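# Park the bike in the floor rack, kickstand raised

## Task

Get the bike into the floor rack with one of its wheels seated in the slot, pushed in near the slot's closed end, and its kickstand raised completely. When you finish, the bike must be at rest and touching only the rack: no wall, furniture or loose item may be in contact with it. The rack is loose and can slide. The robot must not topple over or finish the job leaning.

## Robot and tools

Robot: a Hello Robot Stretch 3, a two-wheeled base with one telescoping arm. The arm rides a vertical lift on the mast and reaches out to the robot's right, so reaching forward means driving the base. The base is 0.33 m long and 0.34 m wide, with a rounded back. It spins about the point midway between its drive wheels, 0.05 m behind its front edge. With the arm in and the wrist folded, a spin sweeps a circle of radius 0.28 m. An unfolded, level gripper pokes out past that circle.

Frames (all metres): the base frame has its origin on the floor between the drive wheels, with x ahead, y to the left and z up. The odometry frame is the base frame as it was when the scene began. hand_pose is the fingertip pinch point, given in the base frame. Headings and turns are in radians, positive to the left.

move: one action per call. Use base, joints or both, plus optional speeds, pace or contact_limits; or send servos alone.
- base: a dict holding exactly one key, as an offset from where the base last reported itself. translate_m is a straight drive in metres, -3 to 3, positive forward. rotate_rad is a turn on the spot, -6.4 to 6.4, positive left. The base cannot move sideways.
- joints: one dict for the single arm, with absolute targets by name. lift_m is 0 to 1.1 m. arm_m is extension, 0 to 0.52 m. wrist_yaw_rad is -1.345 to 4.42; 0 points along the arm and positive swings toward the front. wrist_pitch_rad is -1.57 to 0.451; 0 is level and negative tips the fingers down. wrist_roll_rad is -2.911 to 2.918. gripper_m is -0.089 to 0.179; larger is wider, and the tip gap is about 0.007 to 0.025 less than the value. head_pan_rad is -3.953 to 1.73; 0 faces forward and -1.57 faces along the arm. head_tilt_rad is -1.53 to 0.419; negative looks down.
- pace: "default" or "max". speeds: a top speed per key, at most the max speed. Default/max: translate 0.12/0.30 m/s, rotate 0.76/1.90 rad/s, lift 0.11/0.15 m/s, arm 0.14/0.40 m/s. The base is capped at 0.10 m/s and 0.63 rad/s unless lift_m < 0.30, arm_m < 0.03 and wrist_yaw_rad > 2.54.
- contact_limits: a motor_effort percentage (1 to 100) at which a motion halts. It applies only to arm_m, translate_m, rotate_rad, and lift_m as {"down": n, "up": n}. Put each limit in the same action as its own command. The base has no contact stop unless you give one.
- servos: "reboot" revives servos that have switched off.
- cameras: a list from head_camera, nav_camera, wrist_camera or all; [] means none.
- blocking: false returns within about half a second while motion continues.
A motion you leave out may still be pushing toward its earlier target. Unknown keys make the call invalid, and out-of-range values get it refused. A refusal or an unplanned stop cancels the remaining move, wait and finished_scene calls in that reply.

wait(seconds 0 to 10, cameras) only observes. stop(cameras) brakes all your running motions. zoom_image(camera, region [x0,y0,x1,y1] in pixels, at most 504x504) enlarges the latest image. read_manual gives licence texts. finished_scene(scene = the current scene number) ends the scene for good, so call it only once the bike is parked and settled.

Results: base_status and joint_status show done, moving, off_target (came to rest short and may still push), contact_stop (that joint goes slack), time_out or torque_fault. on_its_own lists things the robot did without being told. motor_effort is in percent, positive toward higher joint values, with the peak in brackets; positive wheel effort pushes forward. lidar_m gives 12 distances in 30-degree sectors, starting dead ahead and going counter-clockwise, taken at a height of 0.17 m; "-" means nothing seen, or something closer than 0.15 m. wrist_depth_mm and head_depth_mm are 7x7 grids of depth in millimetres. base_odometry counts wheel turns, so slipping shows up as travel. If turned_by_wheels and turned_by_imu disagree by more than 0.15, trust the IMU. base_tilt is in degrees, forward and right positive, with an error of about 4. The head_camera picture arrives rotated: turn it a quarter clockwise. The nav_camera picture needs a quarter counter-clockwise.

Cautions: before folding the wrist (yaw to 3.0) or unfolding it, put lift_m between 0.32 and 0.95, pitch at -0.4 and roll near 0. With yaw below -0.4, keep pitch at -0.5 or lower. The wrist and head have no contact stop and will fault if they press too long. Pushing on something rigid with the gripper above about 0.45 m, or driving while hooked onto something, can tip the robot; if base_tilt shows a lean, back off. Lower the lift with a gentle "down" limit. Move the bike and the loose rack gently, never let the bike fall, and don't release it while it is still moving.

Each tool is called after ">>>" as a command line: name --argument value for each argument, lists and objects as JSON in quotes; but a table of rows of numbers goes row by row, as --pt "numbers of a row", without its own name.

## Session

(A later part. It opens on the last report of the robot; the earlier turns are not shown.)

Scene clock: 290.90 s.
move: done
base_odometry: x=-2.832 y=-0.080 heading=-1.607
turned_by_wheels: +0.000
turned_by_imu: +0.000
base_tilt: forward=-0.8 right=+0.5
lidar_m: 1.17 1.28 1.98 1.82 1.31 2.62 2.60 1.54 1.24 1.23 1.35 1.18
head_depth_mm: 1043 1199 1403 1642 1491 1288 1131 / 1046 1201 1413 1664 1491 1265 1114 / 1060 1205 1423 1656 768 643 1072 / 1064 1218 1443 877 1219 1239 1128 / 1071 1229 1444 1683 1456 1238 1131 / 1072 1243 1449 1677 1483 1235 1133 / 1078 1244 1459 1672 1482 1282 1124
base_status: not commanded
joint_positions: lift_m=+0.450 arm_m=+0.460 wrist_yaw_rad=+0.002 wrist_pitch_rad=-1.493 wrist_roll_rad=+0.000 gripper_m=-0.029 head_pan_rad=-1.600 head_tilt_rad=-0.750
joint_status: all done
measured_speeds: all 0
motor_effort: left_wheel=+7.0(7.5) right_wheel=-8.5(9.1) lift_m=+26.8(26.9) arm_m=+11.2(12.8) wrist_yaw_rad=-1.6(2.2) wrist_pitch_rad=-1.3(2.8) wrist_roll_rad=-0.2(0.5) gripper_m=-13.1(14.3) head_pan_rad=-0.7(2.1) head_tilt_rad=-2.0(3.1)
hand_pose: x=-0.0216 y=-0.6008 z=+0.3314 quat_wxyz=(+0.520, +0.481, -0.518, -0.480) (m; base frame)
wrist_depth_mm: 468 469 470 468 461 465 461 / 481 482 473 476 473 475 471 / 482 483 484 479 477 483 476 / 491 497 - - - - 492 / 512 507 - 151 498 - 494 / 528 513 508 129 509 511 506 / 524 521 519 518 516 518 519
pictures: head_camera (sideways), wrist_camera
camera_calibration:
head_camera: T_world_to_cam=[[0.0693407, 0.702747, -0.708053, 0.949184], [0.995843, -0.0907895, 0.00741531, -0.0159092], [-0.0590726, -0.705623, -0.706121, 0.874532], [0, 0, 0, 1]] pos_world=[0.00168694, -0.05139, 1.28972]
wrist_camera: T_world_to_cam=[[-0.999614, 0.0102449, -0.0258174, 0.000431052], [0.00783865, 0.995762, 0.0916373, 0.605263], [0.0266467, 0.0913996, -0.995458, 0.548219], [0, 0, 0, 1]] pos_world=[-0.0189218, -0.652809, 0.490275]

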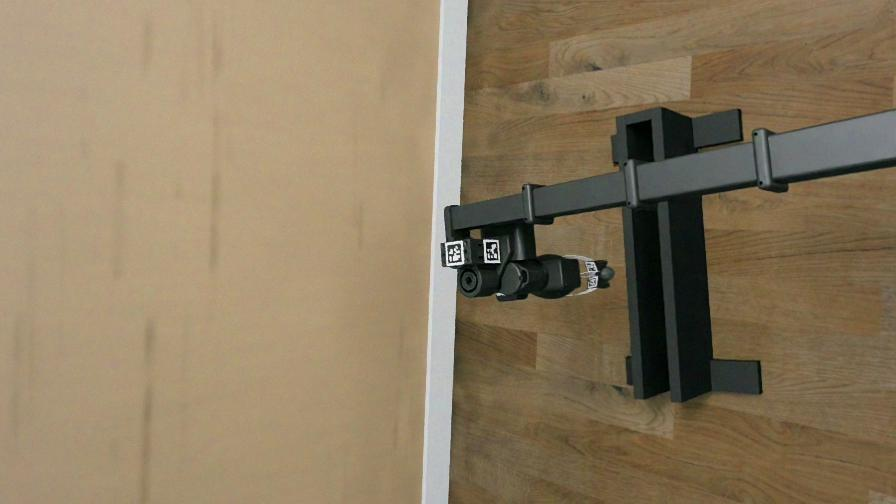

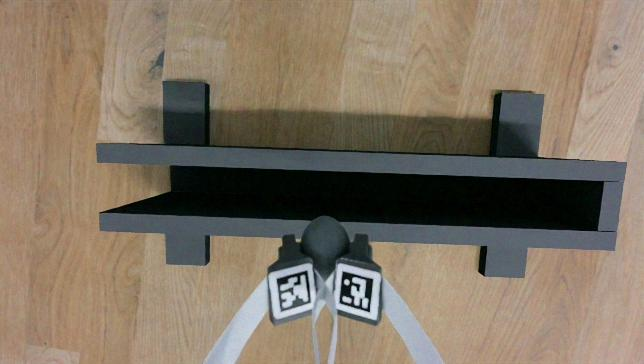

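>>> move --joints '{"arm_m": 0.473}' --cameras '[]'

>>> move --joints '{"lift_m": 0.31}' --cameras '["wrist_camera"]'

Scene clock: 305.73 s.
move: done
base_odometry: x=-2.832 y=-0.080 heading=-1.607
turned_by_wheels: +0.000
turned_by_imu: -0.001
base_tilt: forward=-0.7 right=+0.5
lidar_m: 1.17 1.28 1.98 1.82 1.31 2.62 2.60 1.53 1.24 1.23 1.35 1.18
head_depth_mm: 1044 1194 1409 1652 1489 1288 1127 / 1050 1209 1423 1662 1493 1267 1113 / 1055 1213 1435 1646 761 642 1076 / 1059 1220 1429 880 1420 1241 1130 / 1066 1225 1443 1669 1493 1240 1132 / 1075 1233 1453 1674 1484 1237 1130 / 1076 1249 1467 1682 1493 1287 1133
base_status: not commanded
joint_positions: lift_m=+0.450 arm_m=+0.473 wrist_yaw_rad=+0.002 wrist_pitch_rad=-1.494 wrist_roll_rad=+0.000 gripper_m=-0.029 head_pan_rad=-1.600 head_tilt_rad=-0.750
joint_status: all done
measured_speeds: all 0
motor_effort: left_wheel=+6.8(7.5) right_wheel=-8.6(8.7) lift_m=+27.5(27.9) arm_m=+12.5(14.3) wrist_yaw_rad=-1.5(2.1) wrist_pitch_rad=-1.3(1.4) wrist_roll_rad=-0.3(0.7) gripper_m=-13.1(14.0) head_pan_rad=-1.4(2.6) head_tilt_rad=-0.6(2.5)
hand_pose: x=-0.0216 y=-0.6136 z=+0.3314 quat_wxyz=(+0.519, +0.481, -0.518, -0.480) (m; base frame)
wrist_depth_mm: 472 472 468 470 470 464 466 / 481 476 476 473 476 472 468 / 495 484 484 480 481 480 473 / 495 500 - - - - 481 / 501 507 - 151 - - 491 / 515 512 502 129 511 501 506 / 518 525 524 522 511 519 510
pictures: none
No camera images: "cameras" was empty.

Scene clock: 307.83 s.
move: done
base_odometry: x=-2.832 y=-0.080 heading=-1.607
turned_by_wheels: +0.000
turned_by_imu: +0.000
base_tilt: forward=-0.8 right=+0.5
lidar_m: 1.17 1.28 1.98 1.83 1.31 2.62 2.60 1.53 1.25 1.23 1.35 1.18
head_depth_mm: 1042 1191 1405 1655 1491 1290 1126 / 1049 1210 1422 1668 1481 1265 1128 / 1058 1213 1424 1681 1454 1185 686 / 1063 1226 1431 1688 968 1238 1134 / 1066 1236 1439 1674 1491 1242 1135 / 1069 1241 1457 1682 1486 1241 1130 / 1074 1244 1460 1683 1487 1284 1128
base_status: not commanded
joint_positions: lift_m=+0.310 arm_m=+0.473 wrist_yaw_rad=+0.002 wrist_pitch_rad=-1.494 wrist_roll_rad=+0.000 gripper_m=-0.029 head_pan_rad=-1.600 head_tilt_rad=-0.750
joint_status: all done
measured_speeds: all 0
motor_effort: left_wheel=+6.5(7.4) right_wheel=-7.9(9.0) lift_m=+24.2(28.3) arm_m=+10.7(13.6) wrist_yaw_rad=-1.8(2.1) wrist_pitch_rad=-1.2(1.3) wrist_roll_rad=+0.0(0.6) gripper_m=-13.5(14.1) head_pan_rad=-1.9(3.1) head_tilt_rad=-0.6(2.3)
hand_pose: x=-0.0216 y=-0.6135 z=+0.1914 quat_wxyz=(+0.519, +0.481, -0.518, -0.480) (m; base frame)
wrist_depth_mm: 340 337 337 334 334 333 331 / 348 340 338 343 335 338 334 / 350 345 350 346 345 345 - / - - - - - - - / 360 284 287 151 282 292 302 / 205 205 206 128 204 223 228 / 377 376 371 376 204 371 369
pictures: wrist_camera
camera_calibration:
wrist_camera: T_world_to_cam=[[-0.999614, 0.0102685, -0.0258083, -0.00304126], [0.00783889, 0.995678, 0.092539, 0.630573], [0.026647, 0.0923009, -0.995375, 0.410505], [0, 0, 0, 1]] pos_world=[-0.0189218, -0.665706, 0.350175]

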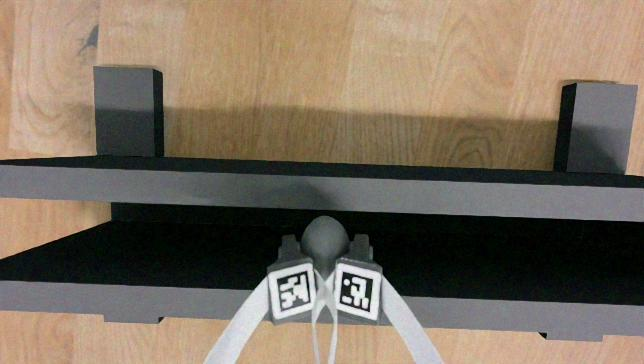

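>>> move --joints '{"arm_m": 0.468}' --cameras '[]'

>>> move --joints '{"lift_m": 0.2}' --speeds '{"lift_m": 0.05}' --contact_limits '{"lift_m": {"down": 15}}' --cameras '["wrist_camera", "head_camera"]'

Scene clock: 318.00 s.
move: done
base_odometry: x=-2.832 y=-0.080 heading=-1.607
turned_by_wheels: +0.000
turned_by_imu: -0.001
base_tilt: forward=-0.8 right=+0.5
lidar_m: 1.17 1.28 1.98 1.83 1.31 2.62 2.60 1.53 1.24 1.23 1.35 1.18
head_depth_mm: 1042 1202 1411 1647 1505 1293 1132 / 1057 1211 1414 1644 1489 1266 1129 / 1054 1219 1427 1684 1462 1183 688 / 1063 1221 1432 1682 967 1246 1135 / 1064 1226 1450 1690 1490 1247 1133 / 1067 1236 1451 1670 1493 1238 1136 / 1077 1239 1457 1675 1496 1289 1124
base_status: not commanded
joint_positions: lift_m=+0.310 arm_m=+0.468 wrist_yaw_rad=+0.002 wrist_pitch_rad=-1.494 wrist_roll_rad=+0.000 gripper_m=-0.029 head_pan_rad=-1.600 head_tilt_rad=-0.750
joint_status: all done
measured_speeds: all 0
motor_effort: left_wheel=+7.1(7.5) right_wheel=-8.1(8.9) lift_m=+23.9(25.2) arm_m=-12.2(13.4) wrist_yaw_rad=-0.8(2.1) wrist_pitch_rad=-1.1(1.3) wrist_roll_rad=-0.3(0.5) gripper_m=-12.6(14.2) head_pan_rad=-3.2(3.2) head_tilt_rad=-0.9(2.1)
hand_pose: x=-0.0216 y=-0.6085 z=+0.1914 quat_wxyz=(+0.519, +0.481, -0.518, -0.480) (m; base frame)
wrist_depth_mm: 337 335 333 333 334 335 332 / 343 340 341 340 340 338 334 / 348 339 348 347 347 346 - / 359 - - - - - - / 359 270 275 152 289 298 313 / 204 205 203 129 202 211 216 / 379 376 371 373 370 372 371
pictures: none
No camera images: "cameras" was empty.

Scene clock: 320.73 s.
move: done
base_odometry: x=-2.832 y=-0.080 heading=-1.607
turned_by_wheels: +0.000
turned_by_imu: +0.000
base_tilt: forward=-0.8 right=+0.4
lidar_m: 1.17 1.28 1.98 1.83 1.31 2.62 2.60 1.54 1.24 1.23 1.35 1.18
head_depth_mm: 1042 1197 1410 1648 1496 1290 1130 / 1047 1210 1421 1663 1492 1262 1131 / 1055 1210 1429 1677 1487 1222 805 / 1061 1225 1435 1681 1047 1233 1132 / 1069 1232 1453 1688 1486 1241 1125 / 1070 1238 1450 1682 1491 1234 1132 / 1073 1244 1461 1677 1489 1284 1130
base_status: not commanded
joint_positions: lift_m=+0.200 arm_m=+0.468 wrist_yaw_rad=+0.002 wrist_pitch_rad=-1.494 wrist_roll_rad=+0.000 gripper_m=-0.029 head_pan_rad=-1.600 head_tilt_rad=-0.750
joint_status: all done
measured_speeds: all 0
motor_effort: left_wheel=+6.9(7.7) right_wheel=-8.5(8.9) lift_m=+24.3(26.8) arm_m=-11.0(12.6) wrist_yaw_rad=-1.6(2.2) wrist_pitch_rad=-1.2(1.3) wrist_roll_rad=-0.3(0.6) gripper_m=-13.5(14.2) head_pan_rad=-2.1(3.5) head_tilt_rad=-1.0(1.8)
contact_limits: lift_m down 15 (down: maximum 72; up: maximum 65)
hand_pose: x=-0.0216 y=-0.6085 z=+0.0814 quat_wxyz=(+0.519, +0.481, -0.518, -0.480) (m; base frame)
wrist_depth_mm: 234 232 233 231 231 231 229 / - 238 235 236 234 234 233 / - 242 240 238 239 238 235 / - - - 241 - 240 240 / - 86 - 86 - - 85 / 188 180 170 128 179 195 187 / 134 141 137 139 140 151 154
pictures: head_camera (sideways), wrist_camera
camera_calibration:
head_camera: T_world_to_cam=[[0.06963, 0.702755, -0.708017, 0.949138], [0.995804, -0.0912116, 0.00739885, -0.0159077], [-0.0593797, -0.705561, -0.706157, 0.874582], [0, 0, 0, 1]] pos_world=[0.00168494, -0.0513908, 1.28972]
wrist_camera: T_world_to_cam=[[-0.999614, 0.0102724, -0.025807, -0.0059303], [0.00784022, 0.995669, 0.0926381, 0.635644], [0.0266468, 0.0924, -0.995365, 0.300606], [0, 0, 0, 1]] pos_world=[-0.0189218, -0.660606, 0.240175]

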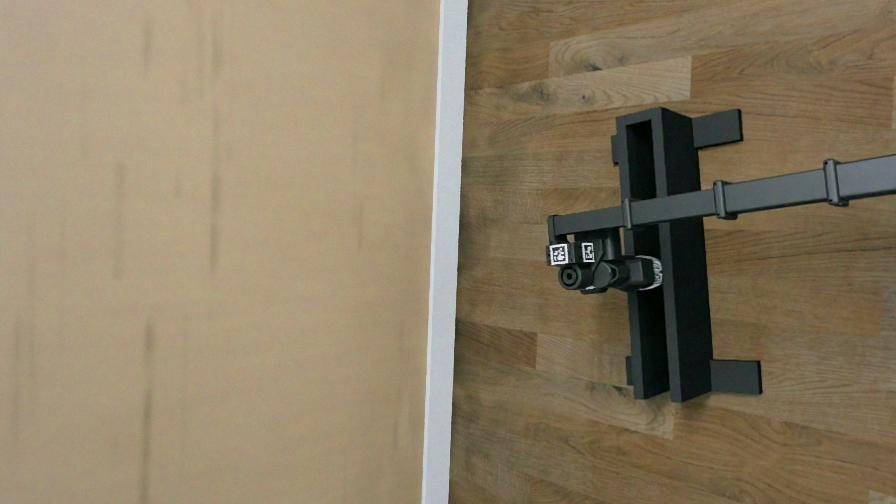

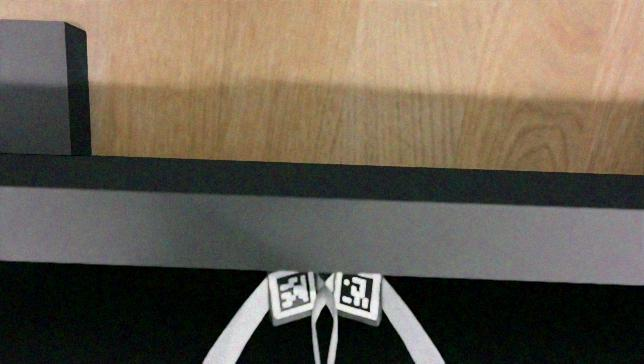

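>>> move --joints '{"arm_m": 0.18}' --speeds '{"arm_m": 0.08}' --cameras '["head_camera"]'

Scene clock: 330.93 s.
move: done
base_odometry: x=-2.832 y=-0.080 heading=-1.607
turned_by_wheels: +0.000
turned_by_imu: -0.001
base_tilt: forward=-0.7 right=+0.5
lidar_m: 1.16 1.27 1.99 1.82 1.31 2.62 2.60 1.54 1.24 1.23 1.35 1.18
head_depth_mm: 1049 1196 1413 1647 1490 1279 1137 / 1055 1209 1415 1657 1492 1287 1092 / 1053 1215 1423 1664 1485 1284 850 / 1061 1225 1444 1682 1489 1291 1002 / 1068 1238 1444 1685 1486 1279 1069 / 1073 1237 1452 1682 1486 1285 1086 / 1073 1244 1467 1674 1484 1284 1130
base_status: not commanded
joint_positions: lift_m=+0.200 arm_m=+0.180 wrist_yaw_rad=+0.002 wrist_pitch_rad=-1.479 wrist_roll_rad=+0.000 gripper_m=-0.029 head_pan_rad=-1.600 head_tilt_rad=-0.750
joint_status: all done
measured_speeds: all 0
motor_effort: left_wheel=+6.4(7.5) right_wheel=-8.1(8.9) lift_m=+24.1(25.2) arm_m=-13.3(16.0) wrist_yaw_rad=-1.4(2.3) wrist_pitch_rad=-4.1(5.0) wrist_roll_rad=-0.2(0.7) gripper_m=-14.3(14.6) head_pan_rad=-2.4(3.7) head_tilt_rad=+0.6(1.8)
contact_limits: lift_m down 15 (down: maximum 72; up: maximum 65)
hand_pose: x=-0.0216 y=-0.3244 z=+0.0813 quat_wxyz=(+0.523, +0.477, -0.521, -0.476) (m; base frame)
wrist_depth_mm: 238 236 236 233 234 233 231 / 240 239 240 238 237 236 234 / 241 241 243 240 238 84 83 / - - 86 - 85 - - / - 87 - 149 217 209 206 / 226 208 180 129 149 150 133 / 156 142 139 117 113 112 106
pictures: head_camera (sideways)
camera_calibration:
head_camera: T_world_to_cam=[[0.06963, 0.702755, -0.708017, 0.949138], [0.995804, -0.0912116, 0.00739885, -0.0159077], [-0.0593797, -0.705561, -0.706157, 0.874582], [0, 0, 0, 1]] pos_world=[0.00168494, -0.0513908, 1.28972]

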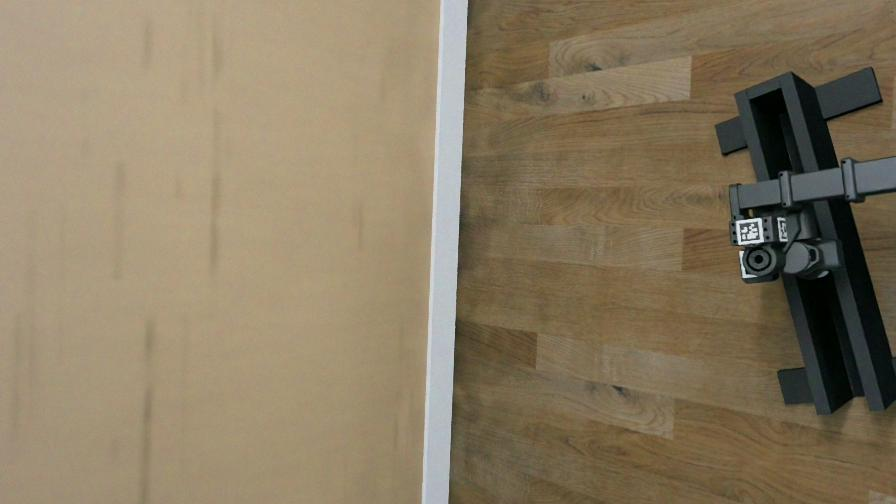

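>>> move --joints '{"lift_m": 0.36}' --cameras '["wrist_camera"]'

Scene clock: 352.50 s.
move: done
base_odometry: x=-2.832 y=-0.080 heading=-1.607
turned_by_wheels: +0.000
turned_by_imu: -0.001
base_tilt: forward=-0.8 right=+0.5
lidar_m: 1.17 1.28 1.98 1.83 1.31 2.63 2.60 1.53 1.24 1.23 1.35 1.18
head_depth_mm: 1049 1203 1404 1651 1494 1290 1136 / 1054 1208 1428 1652 1495 1282 1093 / 1056 1215 1431 1684 1492 1239 656 / 1063 1224 1428 1684 1495 735 1025 / 1065 1230 1444 1688 1490 1292 1070 / 1070 1245 1454 1679 1495 1285 1095 / 1076 1240 1465 1695 1496 1288 1127
base_status: not commanded
joint_positions: lift_m=+0.360 arm_m=+0.180 wrist_yaw_rad=+0.002 wrist_pitch_rad=-1.494 wrist_roll_rad=+0.000 gripper_m=-0.029 head_pan_rad=-1.600 head_tilt_rad=-0.750
joint_status: all done
measured_speeds: all 0
motor_effort: left_wheel=+6.7(7.5) right_wheel=-7.9(8.9) lift_m=+33.0(35.4) arm_m=-5.7(13.7) wrist_yaw_rad=-1.9(2.1) wrist_pitch_rad=-1.1(4.0) wrist_roll_rad=-0.3(0.6) gripper_m=-12.3(14.4) head_pan_rad=-2.5(3.7) head_tilt_rad=+1.5(2.1)
hand_pose: x=-0.0216 y=-0.3205 z=+0.2414 quat_wxyz=(+0.519, +0.481, -0.518, -0.480) (m; base frame)
wrist_depth_mm: 388 386 383 381 381 382 380 / 398 394 389 389 392 388 384 / 401 397 394 396 393 390 - / 408 - - - - 301 270 / 412 400 271 154 254 246 388 / 266 254 254 128 417 416 414 / 432 429 351 318 320 424 420
pictures: wrist_camera
camera_calibration:
wrist_camera: T_world_to_cam=[[-0.999614, 0.01027, -0.0258081, -0.00476005], [0.00784037, 0.995678, 0.092539, 0.334112], [0.026647, 0.0923009, -0.995375, 0.43322], [0, 0, 0, 1]] pos_world=[-0.0189218, -0.372606, 0.400175]

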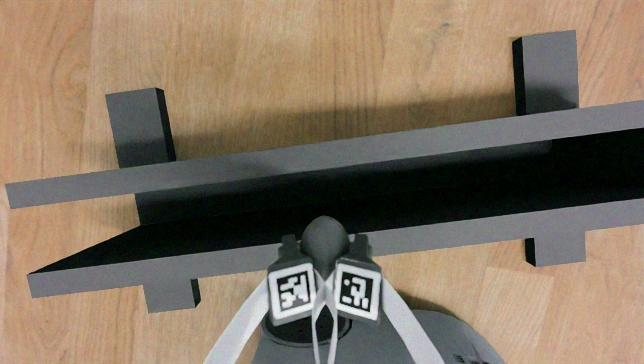

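>>> move --base '{"translate_m": -0.05}' --joints '{"arm_m": 0.163, "wrist_roll_rad": 1.44, "gripper_m": 0.1}' --cameras '["wrist_camera", "head_camera"]'

Scene clock: 371.20 s.
move: done
base_odometry: x=-2.830 y=-0.031 heading=-1.607
turned_by_wheels: +0.000
turned_by_imu: -0.001
base_tilt: forward=-0.8 right=+0.5
lidar_m: 1.22 1.33 2.07 1.73 1.28 2.57 2.55 1.52 1.23 1.23 1.35 1.22
head_depth_mm: 1039 1190 1402 1638 1497 1286 1132 / 1048 1202 1408 1648 1490 1289 1096 / 1048 1210 1414 1664 1496 1240 656 / 1055 1211 1425 1665 1500 1282 988 / 1062 1219 1422 1684 1493 1292 1078 / 1065 1230 1441 1683 1493 1288 1062 / 1075 1235 1453 1684 1489 1277 1130
base_status: done
joint_positions: lift_m=+0.360 arm_m=+0.163 wrist_yaw_rad=+0.002 wrist_pitch_rad=-1.494 wrist_roll_rad=+1.434 gripper_m=+0.100 head_pan_rad=-1.600 head_tilt_rad=-0.750
joint_status: all done
measured_speeds: all 0
motor_effort: left_wheel=+3.9(4.7) right_wheel=-11.3(11.6) lift_m=+33.1(33.4) arm_m=-11.4(14.2) wrist_yaw_rad=-2.1(2.2) wrist_pitch_rad=-1.1(1.3) wrist_roll_rad=+1.8(3.2) gripper_m=+0.0(93.9) head_pan_rad=-2.7(3.3) head_tilt_rad=+1.1(2.6)
hand_pose: x=-0.0216 y=-0.3032 z=+0.2414 quat_wxyz=(+0.051, +0.047, -0.732, -0.678) (m; base frame)
wrist_depth_mm: 397 392 387 229 370 359 216 / 406 396 395 231 379 269 219 / 423 412 401 241 385 273 224 / 430 422 418 370 396 248 231 / 442 433 158 374 404 241 235 / 455 444 147 385 414 244 241 / 474 462 445 384 428 249 411
pictures: head_camera (sideways), wrist_camera
camera_calibration:
head_camera: T_world_to_cam=[[0.06963, 0.702755, -0.708017, 0.949138], [0.995804, -0.0912116, 0.00739885, -0.0159077], [-0.0593797, -0.705561, -0.706157, 0.874582], [0, 0, 0, 1]] pos_world=[0.00168494, -0.0513908, 1.28972]
wrist_camera: T_world_to_cam=[[-0.123847, 0.987198, -0.100506, 0.328245], [0.977817, 0.138654, 0.156998, 0.0624075], [0.168924, -0.0788325, -0.982471, 0.379701], [0, 0, 0, 1]] pos_world=[-0.0845115, -0.302763, 0.396238]

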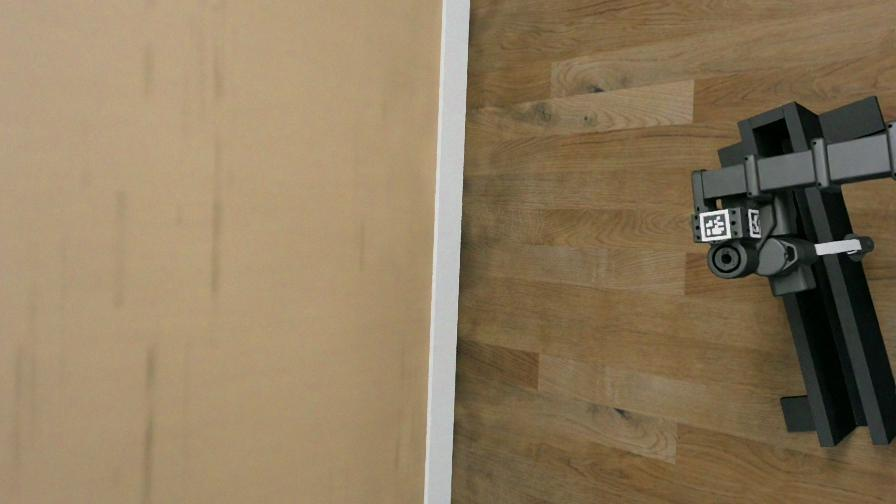

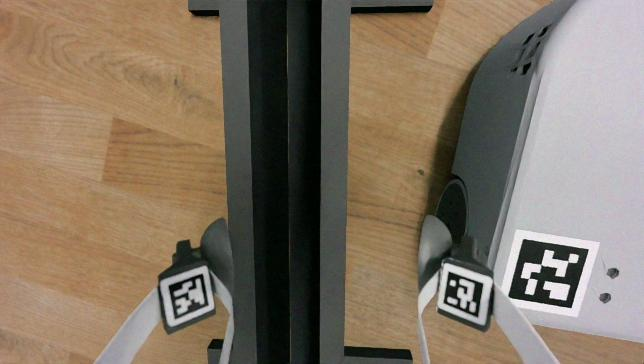

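>>> move --joints '{"arm_m": 0.154, "gripper_m": 0.06}' --cameras '["wrist_camera"]'

Scene clock: 380.30 s.
move: done
base_odometry: x=-2.830 y=-0.031 heading=-1.607
turned_by_wheels: +0.000
turned_by_imu: -0.001
base_tilt: forward=-0.8 right=+0.5
lidar_m: 1.22 1.33 2.06 1.74 1.28 2.57 2.55 1.52 1.23 1.22 1.34 1.23
head_depth_mm: 1040 1194 1389 1655 1501 1282 1136 / 1043 1199 1409 1650 1496 1287 1093 / 1053 1204 1417 1667 1499 1243 656 / 1055 1209 1429 1671 1490 1294 988 / 1063 1227 1437 1679 1509 1285 1072 / 1066 1234 1443 1694 1482 1287 1056 / 1073 1237 1457 1685 1491 1284 1128
base_status: not commanded
joint_positions: lift_m=+0.360 arm_m=+0.154 wrist_yaw_rad=+0.002 wrist_pitch_rad=-1.494 wrist_roll_rad=+1.434 gripper_m=+0.060 head_pan_rad=-1.600 head_tilt_rad=-0.750
joint_status: all done
measured_speeds: all 0
motor_effort: left_wheel=+3.6(4.9) right_wheel=-10.8(11.4) lift_m=+31.0(32.5) arm_m=-12.6(13.5) wrist_yaw_rad=-1.8(2.1) wrist_pitch_rad=-1.1(1.3) wrist_roll_rad=+1.9(2.0) gripper_m=+0.3(92.8) head_pan_rad=-2.8(3.1) head_tilt_rad=+1.8(3.0)
hand_pose: x=-0.0216 y=-0.2942 z=+0.2414 quat_wxyz=(+0.051, +0.047, -0.732, -0.678) (m; base frame)
wrist_depth_mm: 396 391 331 228 369 358 214 / 409 400 334 234 378 250 220 / 422 410 339 240 386 243 225 / 430 424 407 247 392 236 230 / 443 432 255 411 316 242 236 / 453 448 126 422 127 245 243 / 472 454 433 429 429 414 412
pictures: wrist_camera
camera_calibration:
wrist_camera: T_world_to_cam=[[-0.12375, 0.987212, -0.10049, 0.319366], [0.97783, 0.138556, 0.157007, 0.0611288], [0.168923, -0.0788324, -0.982472, 0.380411], [0, 0, 0, 1]] pos_world=[-0.084512, -0.293763, 0.396238]

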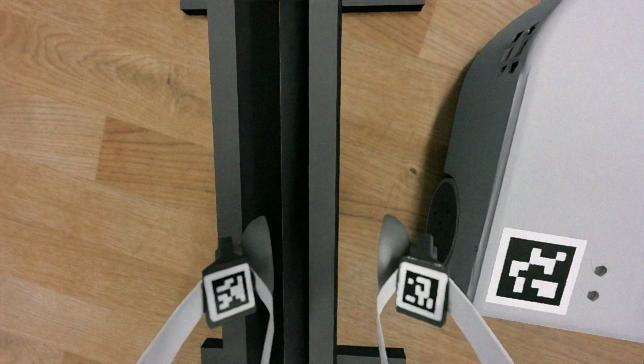

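>>> move --joints '{"lift_m": 0.235}' --speeds '{"lift_m": 0.06}' --contact_limits '{"lift_m": {"down": 15}}' --cameras '["wrist_camera"]'

>>> move --joints '{"gripper_m": -0.03}' --cameras '["wrist_camera", "head_camera"]'

Scene clock: 387.50 s.
move: done
base_odometry: x=-2.830 y=-0.031 heading=-1.607
turned_by_wheels: +0.000
turned_by_imu: -0.001
base_tilt: forward=-0.8 right=+0.5
lidar_m: 1.22 1.34 2.06 1.74 1.28 2.58 2.55 1.53 1.24 1.23 1.34 1.23
head_depth_mm: 1041 1192 1398 1637 1497 1295 1132 / 1044 1201 1406 1647 1497 1291 1094 / 1046 1207 1422 1650 1487 1292 775 / 1052 1210 1413 1676 1500 1286 879 / 1062 1225 1434 1676 1479 1280 1074 / 1070 1232 1447 1682 1492 1281 1056 / 1069 1237 1450 1681 1501 1292 1131
base_status: not commanded
joint_positions: lift_m=+0.235 arm_m=+0.154 wrist_yaw_rad=+0.002 wrist_pitch_rad=-1.494 wrist_roll_rad=+1.434 gripper_m=+0.060 head_pan_rad=-1.600 head_tilt_rad=-0.750
joint_status: all done
measured_speeds: all 0
motor_effort: left_wheel=+4.0(5.1) right_wheel=-10.8(11.5) lift_m=+22.5(28.2) arm_m=-11.1(13.1) wrist_yaw_rad=-2.1(2.2) wrist_pitch_rad=-1.2(1.4) wrist_roll_rad=+1.5(1.9) gripper_m=-0.5(1.8) head_pan_rad=-2.1(3.6) head_tilt_rad=+2.0(3.5)
contact_limits: lift_m down 15 (down: maximum 72; up: maximum 65)
hand_pose: x=-0.0216 y=-0.2942 z=+0.1164 quat_wxyz=(+0.051, +0.047, -0.732, -0.678) (m; base frame)
wrist_depth_mm: - - - 111 256 248 167 / 119 117 - 114 260 254 159 / 287 - - 117 267 260 151 / 298 - - 225 274 228 147 / 307 - 153 122 276 221 142 / 316 - 126 127 127 210 145 / 325 - - 297 296 168 137
pictures: wrist_camera
camera_calibration:
wrist_camera: T_world_to_cam=[[-0.12375, 0.987212, -0.10049, 0.306805], [0.97783, 0.138556, 0.157007, 0.0807547], [0.168923, -0.0788324, -0.982472, 0.257602], [0, 0, 0, 1]] pos_world=[-0.084512, -0.293763, 0.271238]

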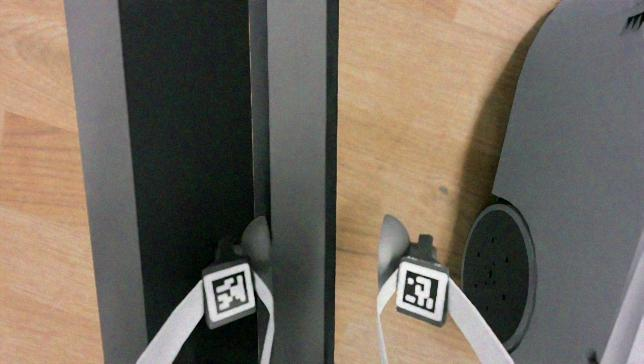

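Scene clock: 388.93 s.
move: done
base_odometry: x=-2.830 y=-0.031 heading=-1.607
turned_by_wheels: +0.000
turned_by_imu: +0.000
base_tilt: forward=-0.8 right=+0.5
lidar_m: 1.21 1.33 2.07 1.74 1.28 2.58 2.55 1.53 1.23 1.23 1.34 1.23
head_depth_mm: 1040 1190 1400 1641 1489 1285 1133 / 1050 1200 1407 1651 1492 1289 1097 / 1054 1203 1412 1659 1488 1289 774 / 1050 1216 1425 1676 1498 1288 889 / 1062 1218 1434 1692 1493 1286 1071 / 1067 1225 1454 1678 1485 1291 1065 / 1065 1242 1461 1688 1492 1293 1127
base_status: not commanded
joint_positions: lift_m=+0.235 arm_m=+0.154 wrist_yaw_rad=+0.002 wrist_pitch_rad=-1.481 wrist_roll_rad=+1.435 gripper_m=-0.029 head_pan_rad=-1.600 head_tilt_rad=-0.750
joint_status: all done
measured_speeds: all 0
motor_effort: left_wheel=+3.9(4.7) right_wheel=-10.7(11.4) lift_m=+24.3(24.8) arm_m=-8.8(11.3) wrist_yaw_rad=-1.6(2.1) wrist_pitch_rad=-3.5(4.4) wrist_roll_rad=+1.5(1.9) gripper_m=-25.9(100.0) head_pan_rad=-2.5(3.4) head_tilt_rad=+2.3(3.0)
contact_limits: lift_m down 15 (down: maximum 72; up: maximum 65)
hand_pose: x=-0.0216 y=-0.2976 z=+0.1163 quat_wxyz=(+0.051, +0.046, -0.736, -0.673) (m; base frame)
wrist_depth_mm: 279 115 - 110 253 246 170 / 286 117 - 113 260 253 161 / 293 121 - 115 264 260 157 / 302 - - 119 274 238 153 / 310 - - 122 279 227 155 / 318 - 128 126 130 216 148 / 327 - - 129 296 204 140
pictures: head_camera (sideways), wrist_camera
camera_calibration:
head_camera: T_world_to_cam=[[0.0696118, 0.702556, -0.708216, 0.949385], [0.995805, -0.0911966, 0.00741169, -0.0159235], [-0.0593798, -0.705761, -0.705957, 0.874315], [0, 0, 0, 1]] pos_world=[0.00168503, -0.0513901, 1.28972]
wrist_camera: T_world_to_cam=[[-0.123364, 0.985863, -0.113381, 0.311247], [0.977879, 0.140216, 0.155218, 0.0819269], [0.168922, -0.0917244, -0.981352, 0.253347], [0, 0, 0, 1]] pos_world=[-0.0845136, -0.295097, 0.271196]

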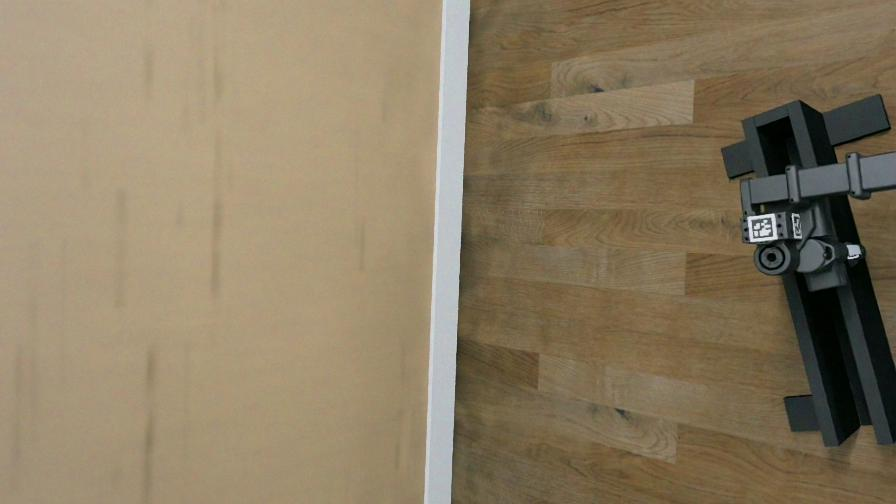

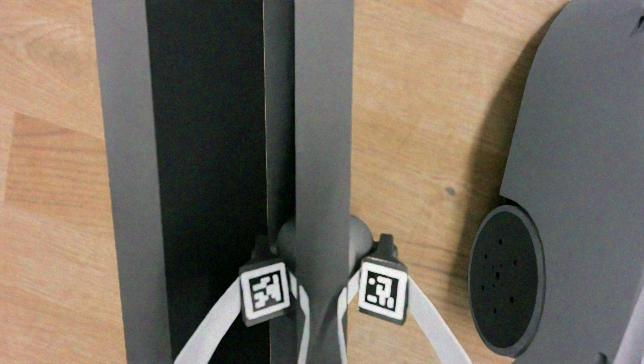

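>>> move --joints '{"lift_m": 0.26, "gripper_m": -0.06}' --speeds '{"lift_m": 0.05}' --cameras '["wrist_camera", "head_camera"]'

Scene clock: 395.43 s.
move: done
base_odometry: x=-2.830 y=-0.031 heading=-1.607
turned_by_wheels: +0.000
turned_by_imu: -0.001
base_tilt: forward=-0.8 right=+0.5
lidar_m: 1.21 1.33 2.07 1.73 1.28 2.58 2.56 1.53 0.29 0.27 0.27 0.34
head_depth_mm: 1038 1183 1402 1645 1492 1289 1136 / 1041 1204 1404 1651 1497 1285 1082 / 1051 1205 1420 1663 1500 1283 751 / 1053 1219 1429 1682 1495 1284 965 / 1060 1223 1435 1680 1489 1289 1042 / 1066 1227 1451 1679 1495 1280 1040 / 1074 1234 1449 1687 1498 1288 1134
base_status: not commanded
joint_positions: lift_m=+0.260 arm_m=+0.154 wrist_yaw_rad=+0.002 wrist_pitch_rad=-1.490 wrist_roll_rad=+1.435 gripper_m=-0.058 head_pan_rad=-1.600 head_tilt_rad=-0.750
joint_status: all done
measured_speeds: all 0
motor_effort: left_wheel=+3.2(4.3) right_wheel=-10.9(11.2) lift_m=+39.6(42.0) arm_m=-6.8(7.7) wrist_yaw_rad=-1.6(1.9) wrist_pitch_rad=-2.0(3.7) wrist_roll_rad=+1.0(1.7) gripper_m=-32.6(100.0) head_pan_rad=-1.7(3.5) head_tilt_rad=+2.1(2.7)
hand_pose: x=-0.0216 y=-0.2954 z=+0.1413 quat_wxyz=(+0.051, +0.046, -0.733, -0.677) (m; base frame)
wrist_depth_mm: 299 135 - 124 274 270 167 / 307 - - 126 285 274 164 / 316 310 - 128 291 238 152 / 328 321 - 133 298 232 150 / 334 327 - 137 305 233 149 / 345 335 127 132 308 221 144 / 355 348 - 143 318 200 146
pictures: head_camera (sideways), wrist_camera
camera_calibration:
head_camera: T_world_to_cam=[[0.0696118, 0.702556, -0.708216, 0.949385], [0.995805, -0.0911966, 0.00741169, -0.0159235], [-0.0593798, -0.705761, -0.705957, 0.874315], [0, 0, 0, 1]] pos_world=[0.00168503, -0.0513901, 1.28972]
wrist_camera: T_world_to_cam=[[-0.122541, 0.986914, -0.10481, 0.310997], [0.977985, 0.138051, 0.156485, 0.0770214], [0.168906, -0.0833269, -0.982104, 0.280637], [0, 0, 0, 1]] pos_world=[-0.0846171, -0.294176, 0.296157]

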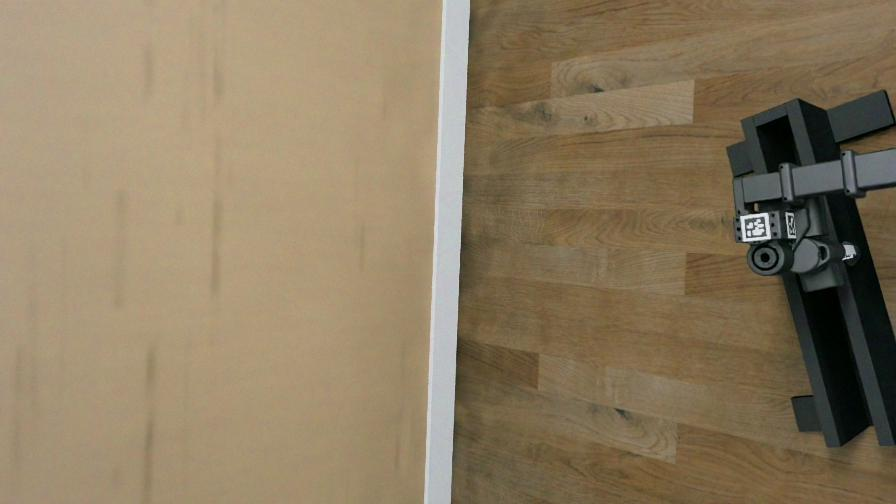

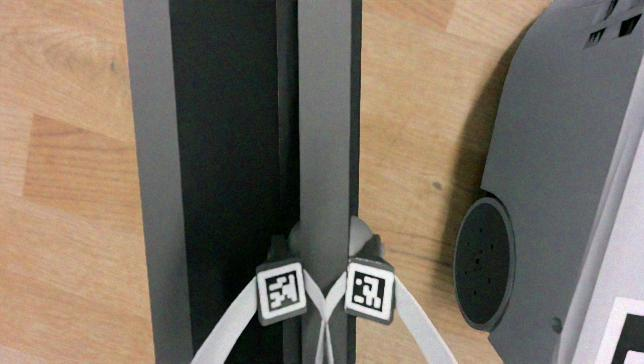

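>>> move --base '{"rotate_rad": -0.425}' --joints '{"arm_m": 0.2, "lift_m": 0.275}' --speeds '{"rotate_rad": 0.3, "arm_m": 0.05}' --cameras '["wrist_camera"]'

>>> move --base '{"translate_m": -1.3}' --joints '{"head_pan_rad": -3.3, "head_tilt_rad": -0.6}' --cameras '["wrist_camera", "head_camera", "nav_camera"]'

Scene clock: 423.47 s.
move: done
base_odometry: x=-2.830 y=-0.031 heading=-2.032
turned_by_wheels: -0.424
turned_by_imu: -0.430
base_tilt: forward=-0.8 right=+0.5
lidar_m: 1.22 1.22 1.40 2.41 1.66 1.28 2.56 2.51 0.34 0.31 0.31 1.41
head_depth_mm: 1282 1507 1814 1780 1497 1296 1130 / 1224 1434 1711 1775 1494 1290 1092 / 1178 1365 1616 1785 1515 1287 725 / 1138 1313 1538 1728 1490 1283 1053 / 1094 1255 1457 1690 1500 1278 1042 / 1047 1195 1385 1634 1500 1281 1024 / 1010 1146 1321 1557 1485 1293 1131
base_status: done
joint_positions: lift_m=+0.275 arm_m=+0.200 wrist_yaw_rad=+0.002 wrist_pitch_rad=-1.494 wrist_roll_rad=+1.436 gripper_m=-0.056 head_pan_rad=-1.600 head_tilt_rad=-0.750
joint_status: all done
measured_speeds: all 0
motor_effort: left_wheel=+8.6(13.9) right_wheel=-12.0(16.0) lift_m=+39.5(42.7) arm_m=+12.5(14.6) wrist_yaw_rad=-1.5(2.0) wrist_pitch_rad=-1.3(2.1) wrist_roll_rad=+1.2(1.6) gripper_m=-10.7(12.8) head_pan_rad=-2.4(3.0) head_tilt_rad=+2.1(3.1)
hand_pose: x=-0.0216 y=-0.3402 z=+0.1564 quat_wxyz=(+0.050, +0.046, -0.732, -0.678) (m; base frame)
wrist_depth_mm: 313 309 - 124 290 285 242 / 321 315 - 127 297 292 226 / 329 327 - 131 301 298 211 / 336 332 - 134 313 307 204 / 345 342 - 139 322 303 191 / 358 350 - 134 324 290 192 / 366 362 - 145 335 331 190
pictures: wrist_camera
camera_calibration:
wrist_camera: T_world_to_cam=[[-0.122042, 0.987433, -0.100411, 0.356321], [0.978048, 0.136861, 0.157135, 0.080342], [0.168902, -0.0790302, -0.982459, 0.293227], [0, 0, 0, 1]] pos_world=[-0.0846192, -0.339665, 0.311238]

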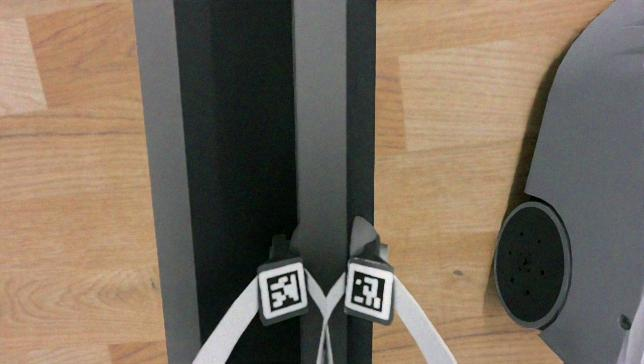

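Scene clock: 437.60 s.
move: done
base_odometry: x=-2.252 y=+1.134 heading=-2.031
turned_by_wheels: +0.000
turned_by_imu: -0.005
base_tilt: forward=-0.7 right=+0.5
lidar_m: 2.46 2.47 0.58 0.57 2.63 1.51 1.30 1.30 0.34 0.31 0.31 1.81
head_depth_mm: 1498 1704 2021 2101 1659 1388 1190 / 1410 1612 1845 2028 1670 1387 1191 / 1322 1492 1712 1977 1674 1391 1193 / 1261 1402 1604 1826 1676 1394 1190 / 1187 1322 1493 1706 1675 1389 1192 / 1131 1257 1397 1583 1683 1392 1190 / 1079 1190 1322 1486 1624 1396 1191
base_status: done
joint_positions: lift_m=+0.275 arm_m=+0.200 wrist_yaw_rad=+0.001 wrist_pitch_rad=-1.494 wrist_roll_rad=+1.436 gripper_m=-0.056 head_pan_rad=-3.300 head_tilt_rad=-0.600
joint_status: all done
measured_speeds: all 0
motor_effort: left_wheel=+5.2(5.7) right_wheel=-10.6(15.6) lift_m=+31.6(40.2) arm_m=+8.3(13.4) wrist_yaw_rad=-1.4(1.9) wrist_pitch_rad=-1.1(1.3) wrist_roll_rad=+1.0(1.7) gripper_m=-11.4(13.7) head_pan_rad=+2.8(5.2) head_tilt_rad=-2.7(5.3)
hand_pose: x=-0.0216 y=-0.3402 z=+0.1564 quat_wxyz=(+0.050, +0.046, -0.732, -0.678) (m; base frame)
wrist_depth_mm: 313 307 - 125 288 285 243 / 321 316 - 129 298 290 226 / 330 325 - 131 305 298 210 / 340 334 - 135 310 305 204 / 349 340 - 139 318 303 191 / 357 353 - 133 326 291 192 / 367 360 - 142 292 331 189
pictures: head_camera (sideways), nav_camera (sideways), wrist_camera
camera_calibration:
head_camera: T_world_to_cam=[[0.575605, -0.14159, -0.805377, 1.07301], [-0.21694, -0.976045, 0.0165471, -0.0204434], [-0.788426, 0.165194, -0.592532, 0.73123], [0, 0, 0, 1]] pos_world=[-0.0455459, 0.0111799, 1.2978]
nav_camera: T_world_to_cam=[[-0.537207, 0.0887682, 0.838766, -1.04397], [0.153642, 0.988107, -0.00616985, 0.0573404], [-0.829339, 0.125555, -0.544457, 0.675964], [0, 0, 0, 1]] pos_world=[-0.00903585, -0.0488576, 1.24403]
wrist_camera: T_world_to_cam=[[-0.121945, 0.987446, -0.100396, 0.356329], [0.97806, 0.136763, 0.157144, 0.0803075], [0.168901, -0.0790301, -0.982459, 0.293227], [0, 0, 0, 1]] pos_world=[-0.0846196, -0.339665, 0.311238]

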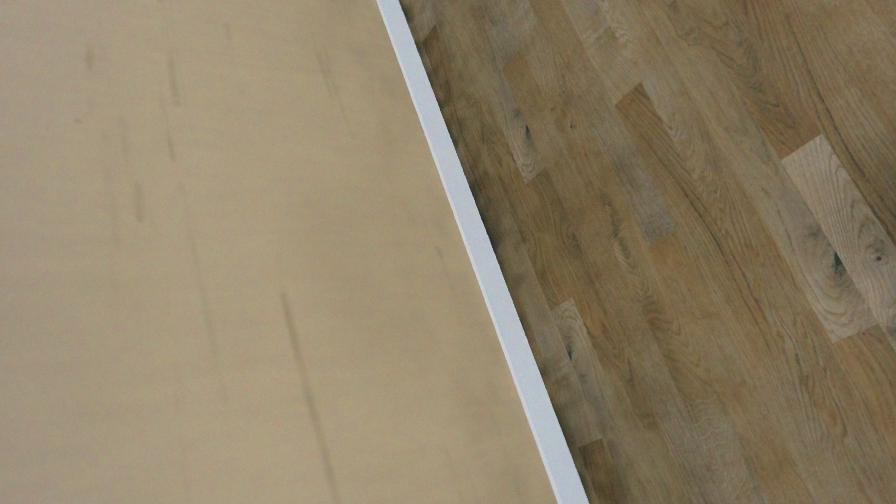

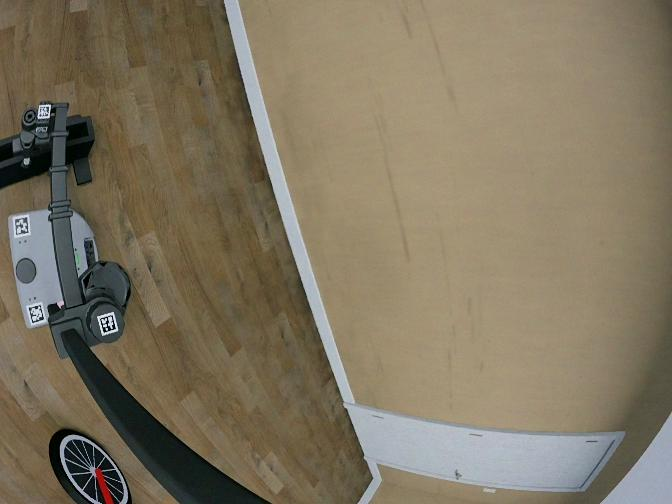

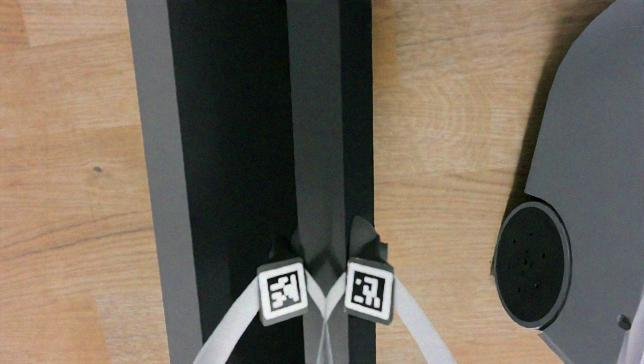

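>>> move --joints '{"head_pan_rad": 1.5, "head_tilt_rad": -0.75}' --cameras '["head_camera", "nav_camera"]'

Scene clock: 444.50 s.
move: done
base_odometry: x=-2.252 y=+1.134 heading=-2.031
turned_by_wheels: +0.000
turned_by_imu: -0.001
base_tilt: forward=-0.8 right=+0.4
lidar_m: 2.47 2.47 0.58 0.57 2.63 1.52 1.30 1.30 0.34 0.31 0.31 1.81
head_depth_mm: 3307 2811 2182 1765 1491 1285 1132 / 3320 2834 2187 1768 1488 1290 1131 / 3184 2815 2047 1764 1485 1287 1133 / 3073 2812 1360 1444 1178 1241 1130 / 2959 2760 2107 1723 1326 1279 1130 / 2855 2808 2166 1768 1497 1280 371 / 2712 2796 2162 1774 1481 1332 314
base_status: not commanded
joint_positions: lift_m=+0.275 arm_m=+0.200 wrist_yaw_rad=+0.001 wrist_pitch_rad=-1.494 wrist_roll_rad=+1.436 gripper_m=-0.056 head_pan_rad=+1.509 head_tilt_rad=-0.753
joint_status: all done
measured_speeds: translate_m=+0.000 rotate_rad=+0.000 lift_m=+0.000 arm_m=+0.000 wrist_yaw_rad=+0.000 wrist_pitch_rad=+0.000 wrist_roll_rad=+0.000 head_pan_rad=-0.024 head_tilt_rad=+0.000
motor_effort: left_wheel=+6.3(6.7) right_wheel=-11.1(11.5) lift_m=+32.3(33.6) arm_m=+6.5(7.9) wrist_yaw_rad=-1.4(1.7) wrist_pitch_rad=-1.2(1.3) wrist_roll_rad=+1.3(1.7) gripper_m=-11.3(12.9) head_pan_rad=-2.5(6.2) head_tilt_rad=+0.6(7.4)
hand_pose: x=-0.0216 y=-0.3402 z=+0.1564 quat_wxyz=(+0.050, +0.046, -0.732, -0.678) (m; base frame)
wrist_depth_mm: 313 305 - 125 291 284 243 / 323 317 - 129 298 291 226 / 328 326 - 131 305 299 212 / 339 328 - 135 309 304 204 / 352 341 - 139 317 304 191 / 358 353 - 133 325 291 192 / 369 361 - 142 296 331 189
pictures: head_camera (sideways), nav_camera (sideways)
camera_calibration:
head_camera: T_world_to_cam=[[-0.0923515, -0.70187, -0.706293, 0.947929], [-0.992345, 0.12328, 0.00724613, -0.00358465], [0.081986, 0.701555, -0.707883, 0.875939], [0, 0, 0, 1]] pos_world=[0.0121707, 0.0512453, 1.2896]
nav_camera: T_world_to_cam=[[0.0437966, 0.664148, 0.746317, -0.926966], [0.998277, -0.0582906, -0.00670969, 0.0529496], [0.039047, 0.745325, -0.665557, 0.828253], [0, 0, 0, 1]] pos_world=[-0.0446012, 0.0014121, 1.24342]

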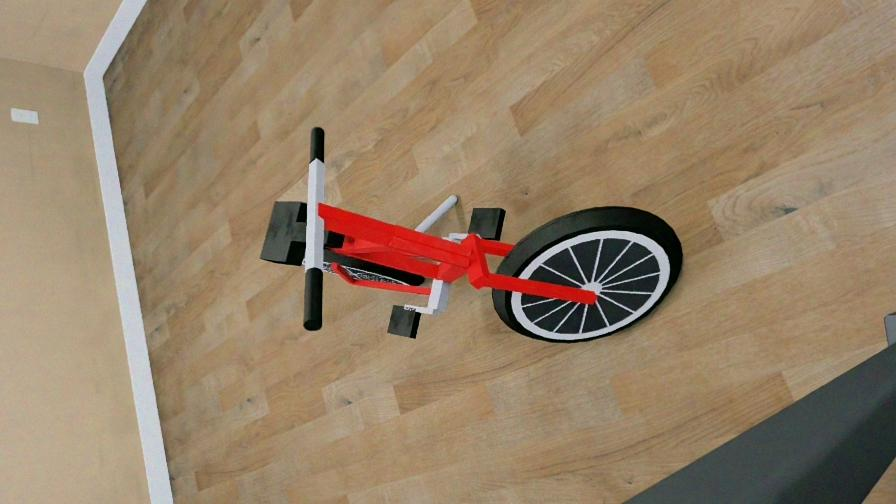

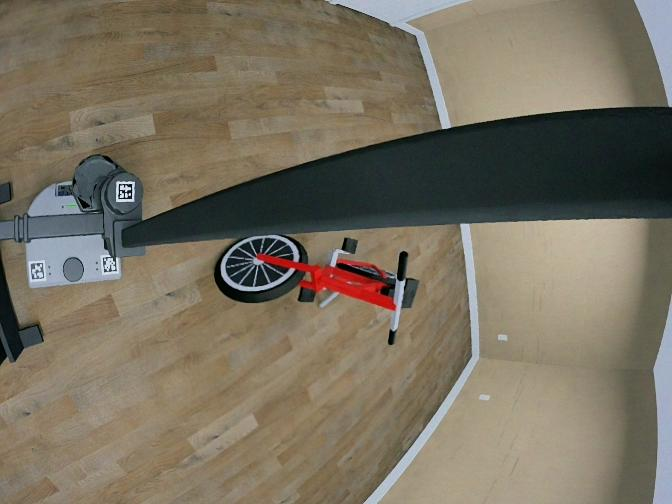

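>>> move --base '{"translate_m": -0.26}' --cameras '[]'

>>> move --base '{"rotate_rad": 1.72}' --joints '{"head_pan_rad": -0.9, "head_tilt_rad": -0.75}' --speeds '{"rotate_rad": 0.4}' --cameras '["head_camera", "wrist_camera", "nav_camera"]'

Scene clock: 498.53 s.
move: done
base_odometry: x=-2.137 y=+1.367 heading=-2.031
turned_by_wheels: +0.000
turned_by_imu: -0.001
base_tilt: forward=-0.8 right=+0.5
lidar_m: 2.72 2.72 0.67 0.84 2.12 1.22 1.05 1.05 0.34 0.31 0.31 1.90
head_depth_mm: 3439 2868 2104 1774 1490 1289 1134 / 3368 2876 1362 1696 1198 1265 1131 / 3152 2878 1789 1580 1311 1282 1131 / 3009 2842 2169 1765 1456 1286 1132 / 2875 2824 2193 1763 1498 1285 1135 / 2768 2788 2172 1765 1482 1281 373 / 2672 2786 2149 1772 1495 1331 -
base_status: done
joint_positions: lift_m=+0.275 arm_m=+0.200 wrist_yaw_rad=+0.001 wrist_pitch_rad=-1.494 wrist_roll_rad=+1.436 gripper_m=-0.056 head_pan_rad=+1.500 head_tilt_rad=-0.750
joint_status: not commanded
measured_speeds: all 0
motor_effort: left_wheel=+1.1(3.7) right_wheel=-6.2(16.4) lift_m=+32.8(34.1) arm_m=+3.1(6.0) wrist_yaw_rad=-1.9(1.9) wrist_pitch_rad=-1.1(1.4) wrist_roll_rad=+1.3(1.6) gripper_m=-11.7(13.2) head_pan_rad=-2.9(3.5) head_tilt_rad=+2.9(3.2)
hand_pose: x=-0.0216 y=-0.3402 z=+0.1564 quat_wxyz=(+0.050, +0.046, -0.732, -0.678) (m; base frame)
wrist_depth_mm: 311 305 - 125 291 285 243 / 322 315 - 128 297 291 226 / 331 326 - 131 307 298 211 / 340 335 - 135 314 306 205 / 348 341 - 139 318 304 191 / 357 352 - 134 324 290 193 / 368 361 - 142 293 328 189
pictures: none
No camera images: "cameras" was empty.

Scene clock: 503.63 s.
move: done
base_odometry: x=-2.137 y=+1.367 heading=-0.311
turned_by_wheels: +1.720
turned_by_imu: +1.738
base_tilt: forward=-0.8 right=+0.5
lidar_m: 3.12 1.72 1.14 1.05 1.06 1.34 1.65 1.66 0.34 0.31 0.31 0.67
head_depth_mm: 2317 2599 2187 1773 1491 1286 716 / 2452 2666 2167 1786 1492 1294 933 / 2533 2714 2190 1762 1498 1286 1044 / 2696 2880 2178 1777 1497 1298 1073 / 2852 2865 2175 1780 1427 1288 1135 / 2974 2859 2179 1769 1212 1279 1129 / 3146 2871 2049 1412 1265 1283 1131
base_status: done
joint_positions: lift_m=+0.275 arm_m=+0.200 wrist_yaw_rad=+0.000 wrist_pitch_rad=-1.494 wrist_roll_rad=+1.439 gripper_m=-0.056 head_pan_rad=-0.900 head_tilt_rad=-0.750
joint_status: all done
measured_speeds: all 0
motor_effort: left_wheel=-9.6(14.9) right_wheel=+11.3(16.5) lift_m=+33.4(34.6) arm_m=+5.6(5.9) wrist_yaw_rad=+0.5(1.8) wrist_pitch_rad=-1.1(1.3) wrist_roll_rad=+0.1(1.3) gripper_m=-11.0(13.3) head_pan_rad=+3.3(7.0) head_tilt_rad=+1.6(3.8)
hand_pose: x=-0.0216 y=-0.3402 z=+0.1564 quat_wxyz=(+0.048, +0.044, -0.732, -0.678) (m; base frame)
wrist_depth_mm: 313 307 - 124 290 286 241 / 321 315 - 128 294 290 221 / 329 325 - 130 306 299 211 / 341 332 - 135 314 304 202 / 350 343 - 140 317 304 192 / 356 357 - 133 326 292 193 / 370 362 - 145 334 330 189
pictures: head_camera (sideways), nav_camera (sideways), wrist_camera
camera_calibration:
head_camera: T_world_to_cam=[[-0.399099, 0.582256, -0.708307, 0.95234], [0.820593, 0.571465, 0.00739872, -0.0148334], [0.40908, -0.578279, -0.705866, 0.871353], [0, 0, 0, 1]] pos_world=[0.0357971, -0.0421439, 1.28972]
nav_camera: T_world_to_cam=[[0.40993, -0.52165, 0.748224, -0.931703], [-0.781558, -0.623796, -0.00670783, 0.0637443], [0.470238, -0.582031, -0.663413, 0.82281], [0, 0, 0, 1]] pos_world=[0.044836, 0.0326416, 1.24341]
wrist_camera: T_world_to_cam=[[-0.116354, 0.988113, -0.100471, 0.356661], [0.97877, 0.13126, 0.157417, 0.0783849], [0.168734, -0.0800218, -0.982408, 0.292896], [0, 0, 0, 1]] pos_world=[-0.0846434, -0.339272, 0.311238]

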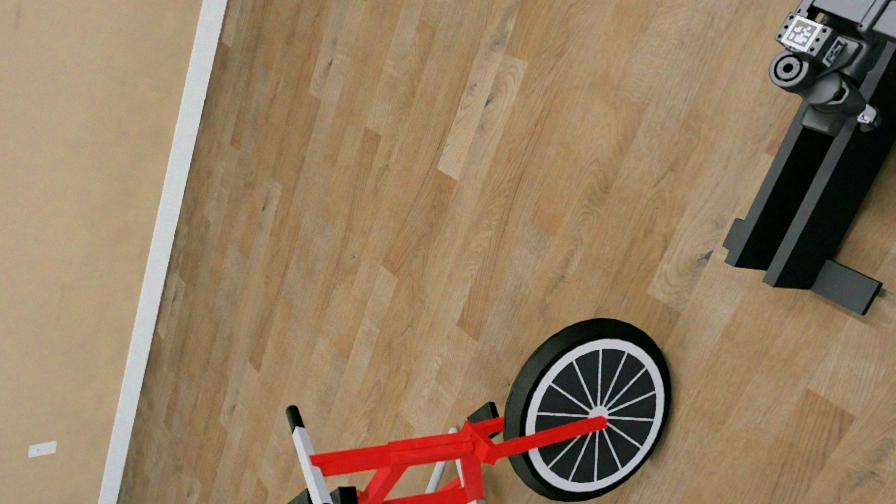

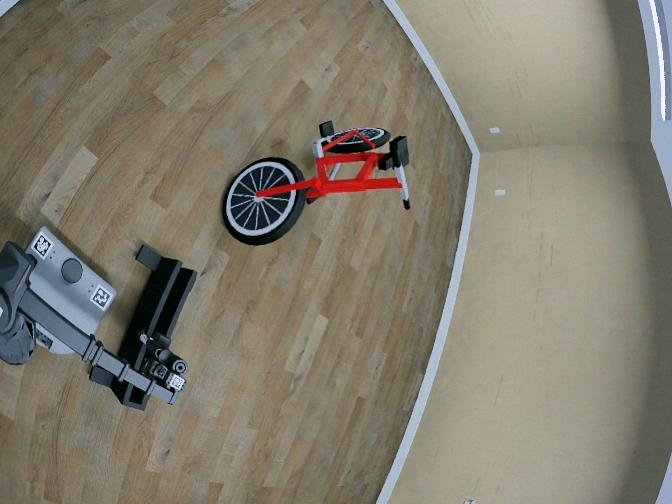

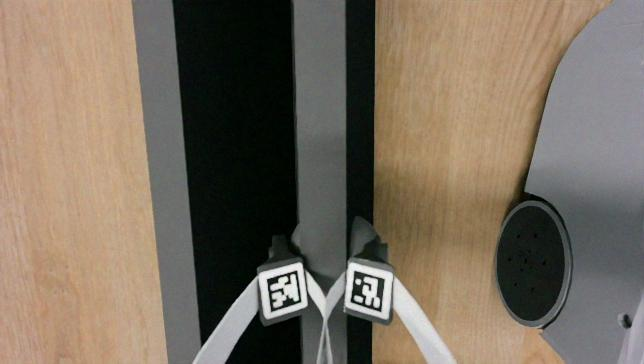

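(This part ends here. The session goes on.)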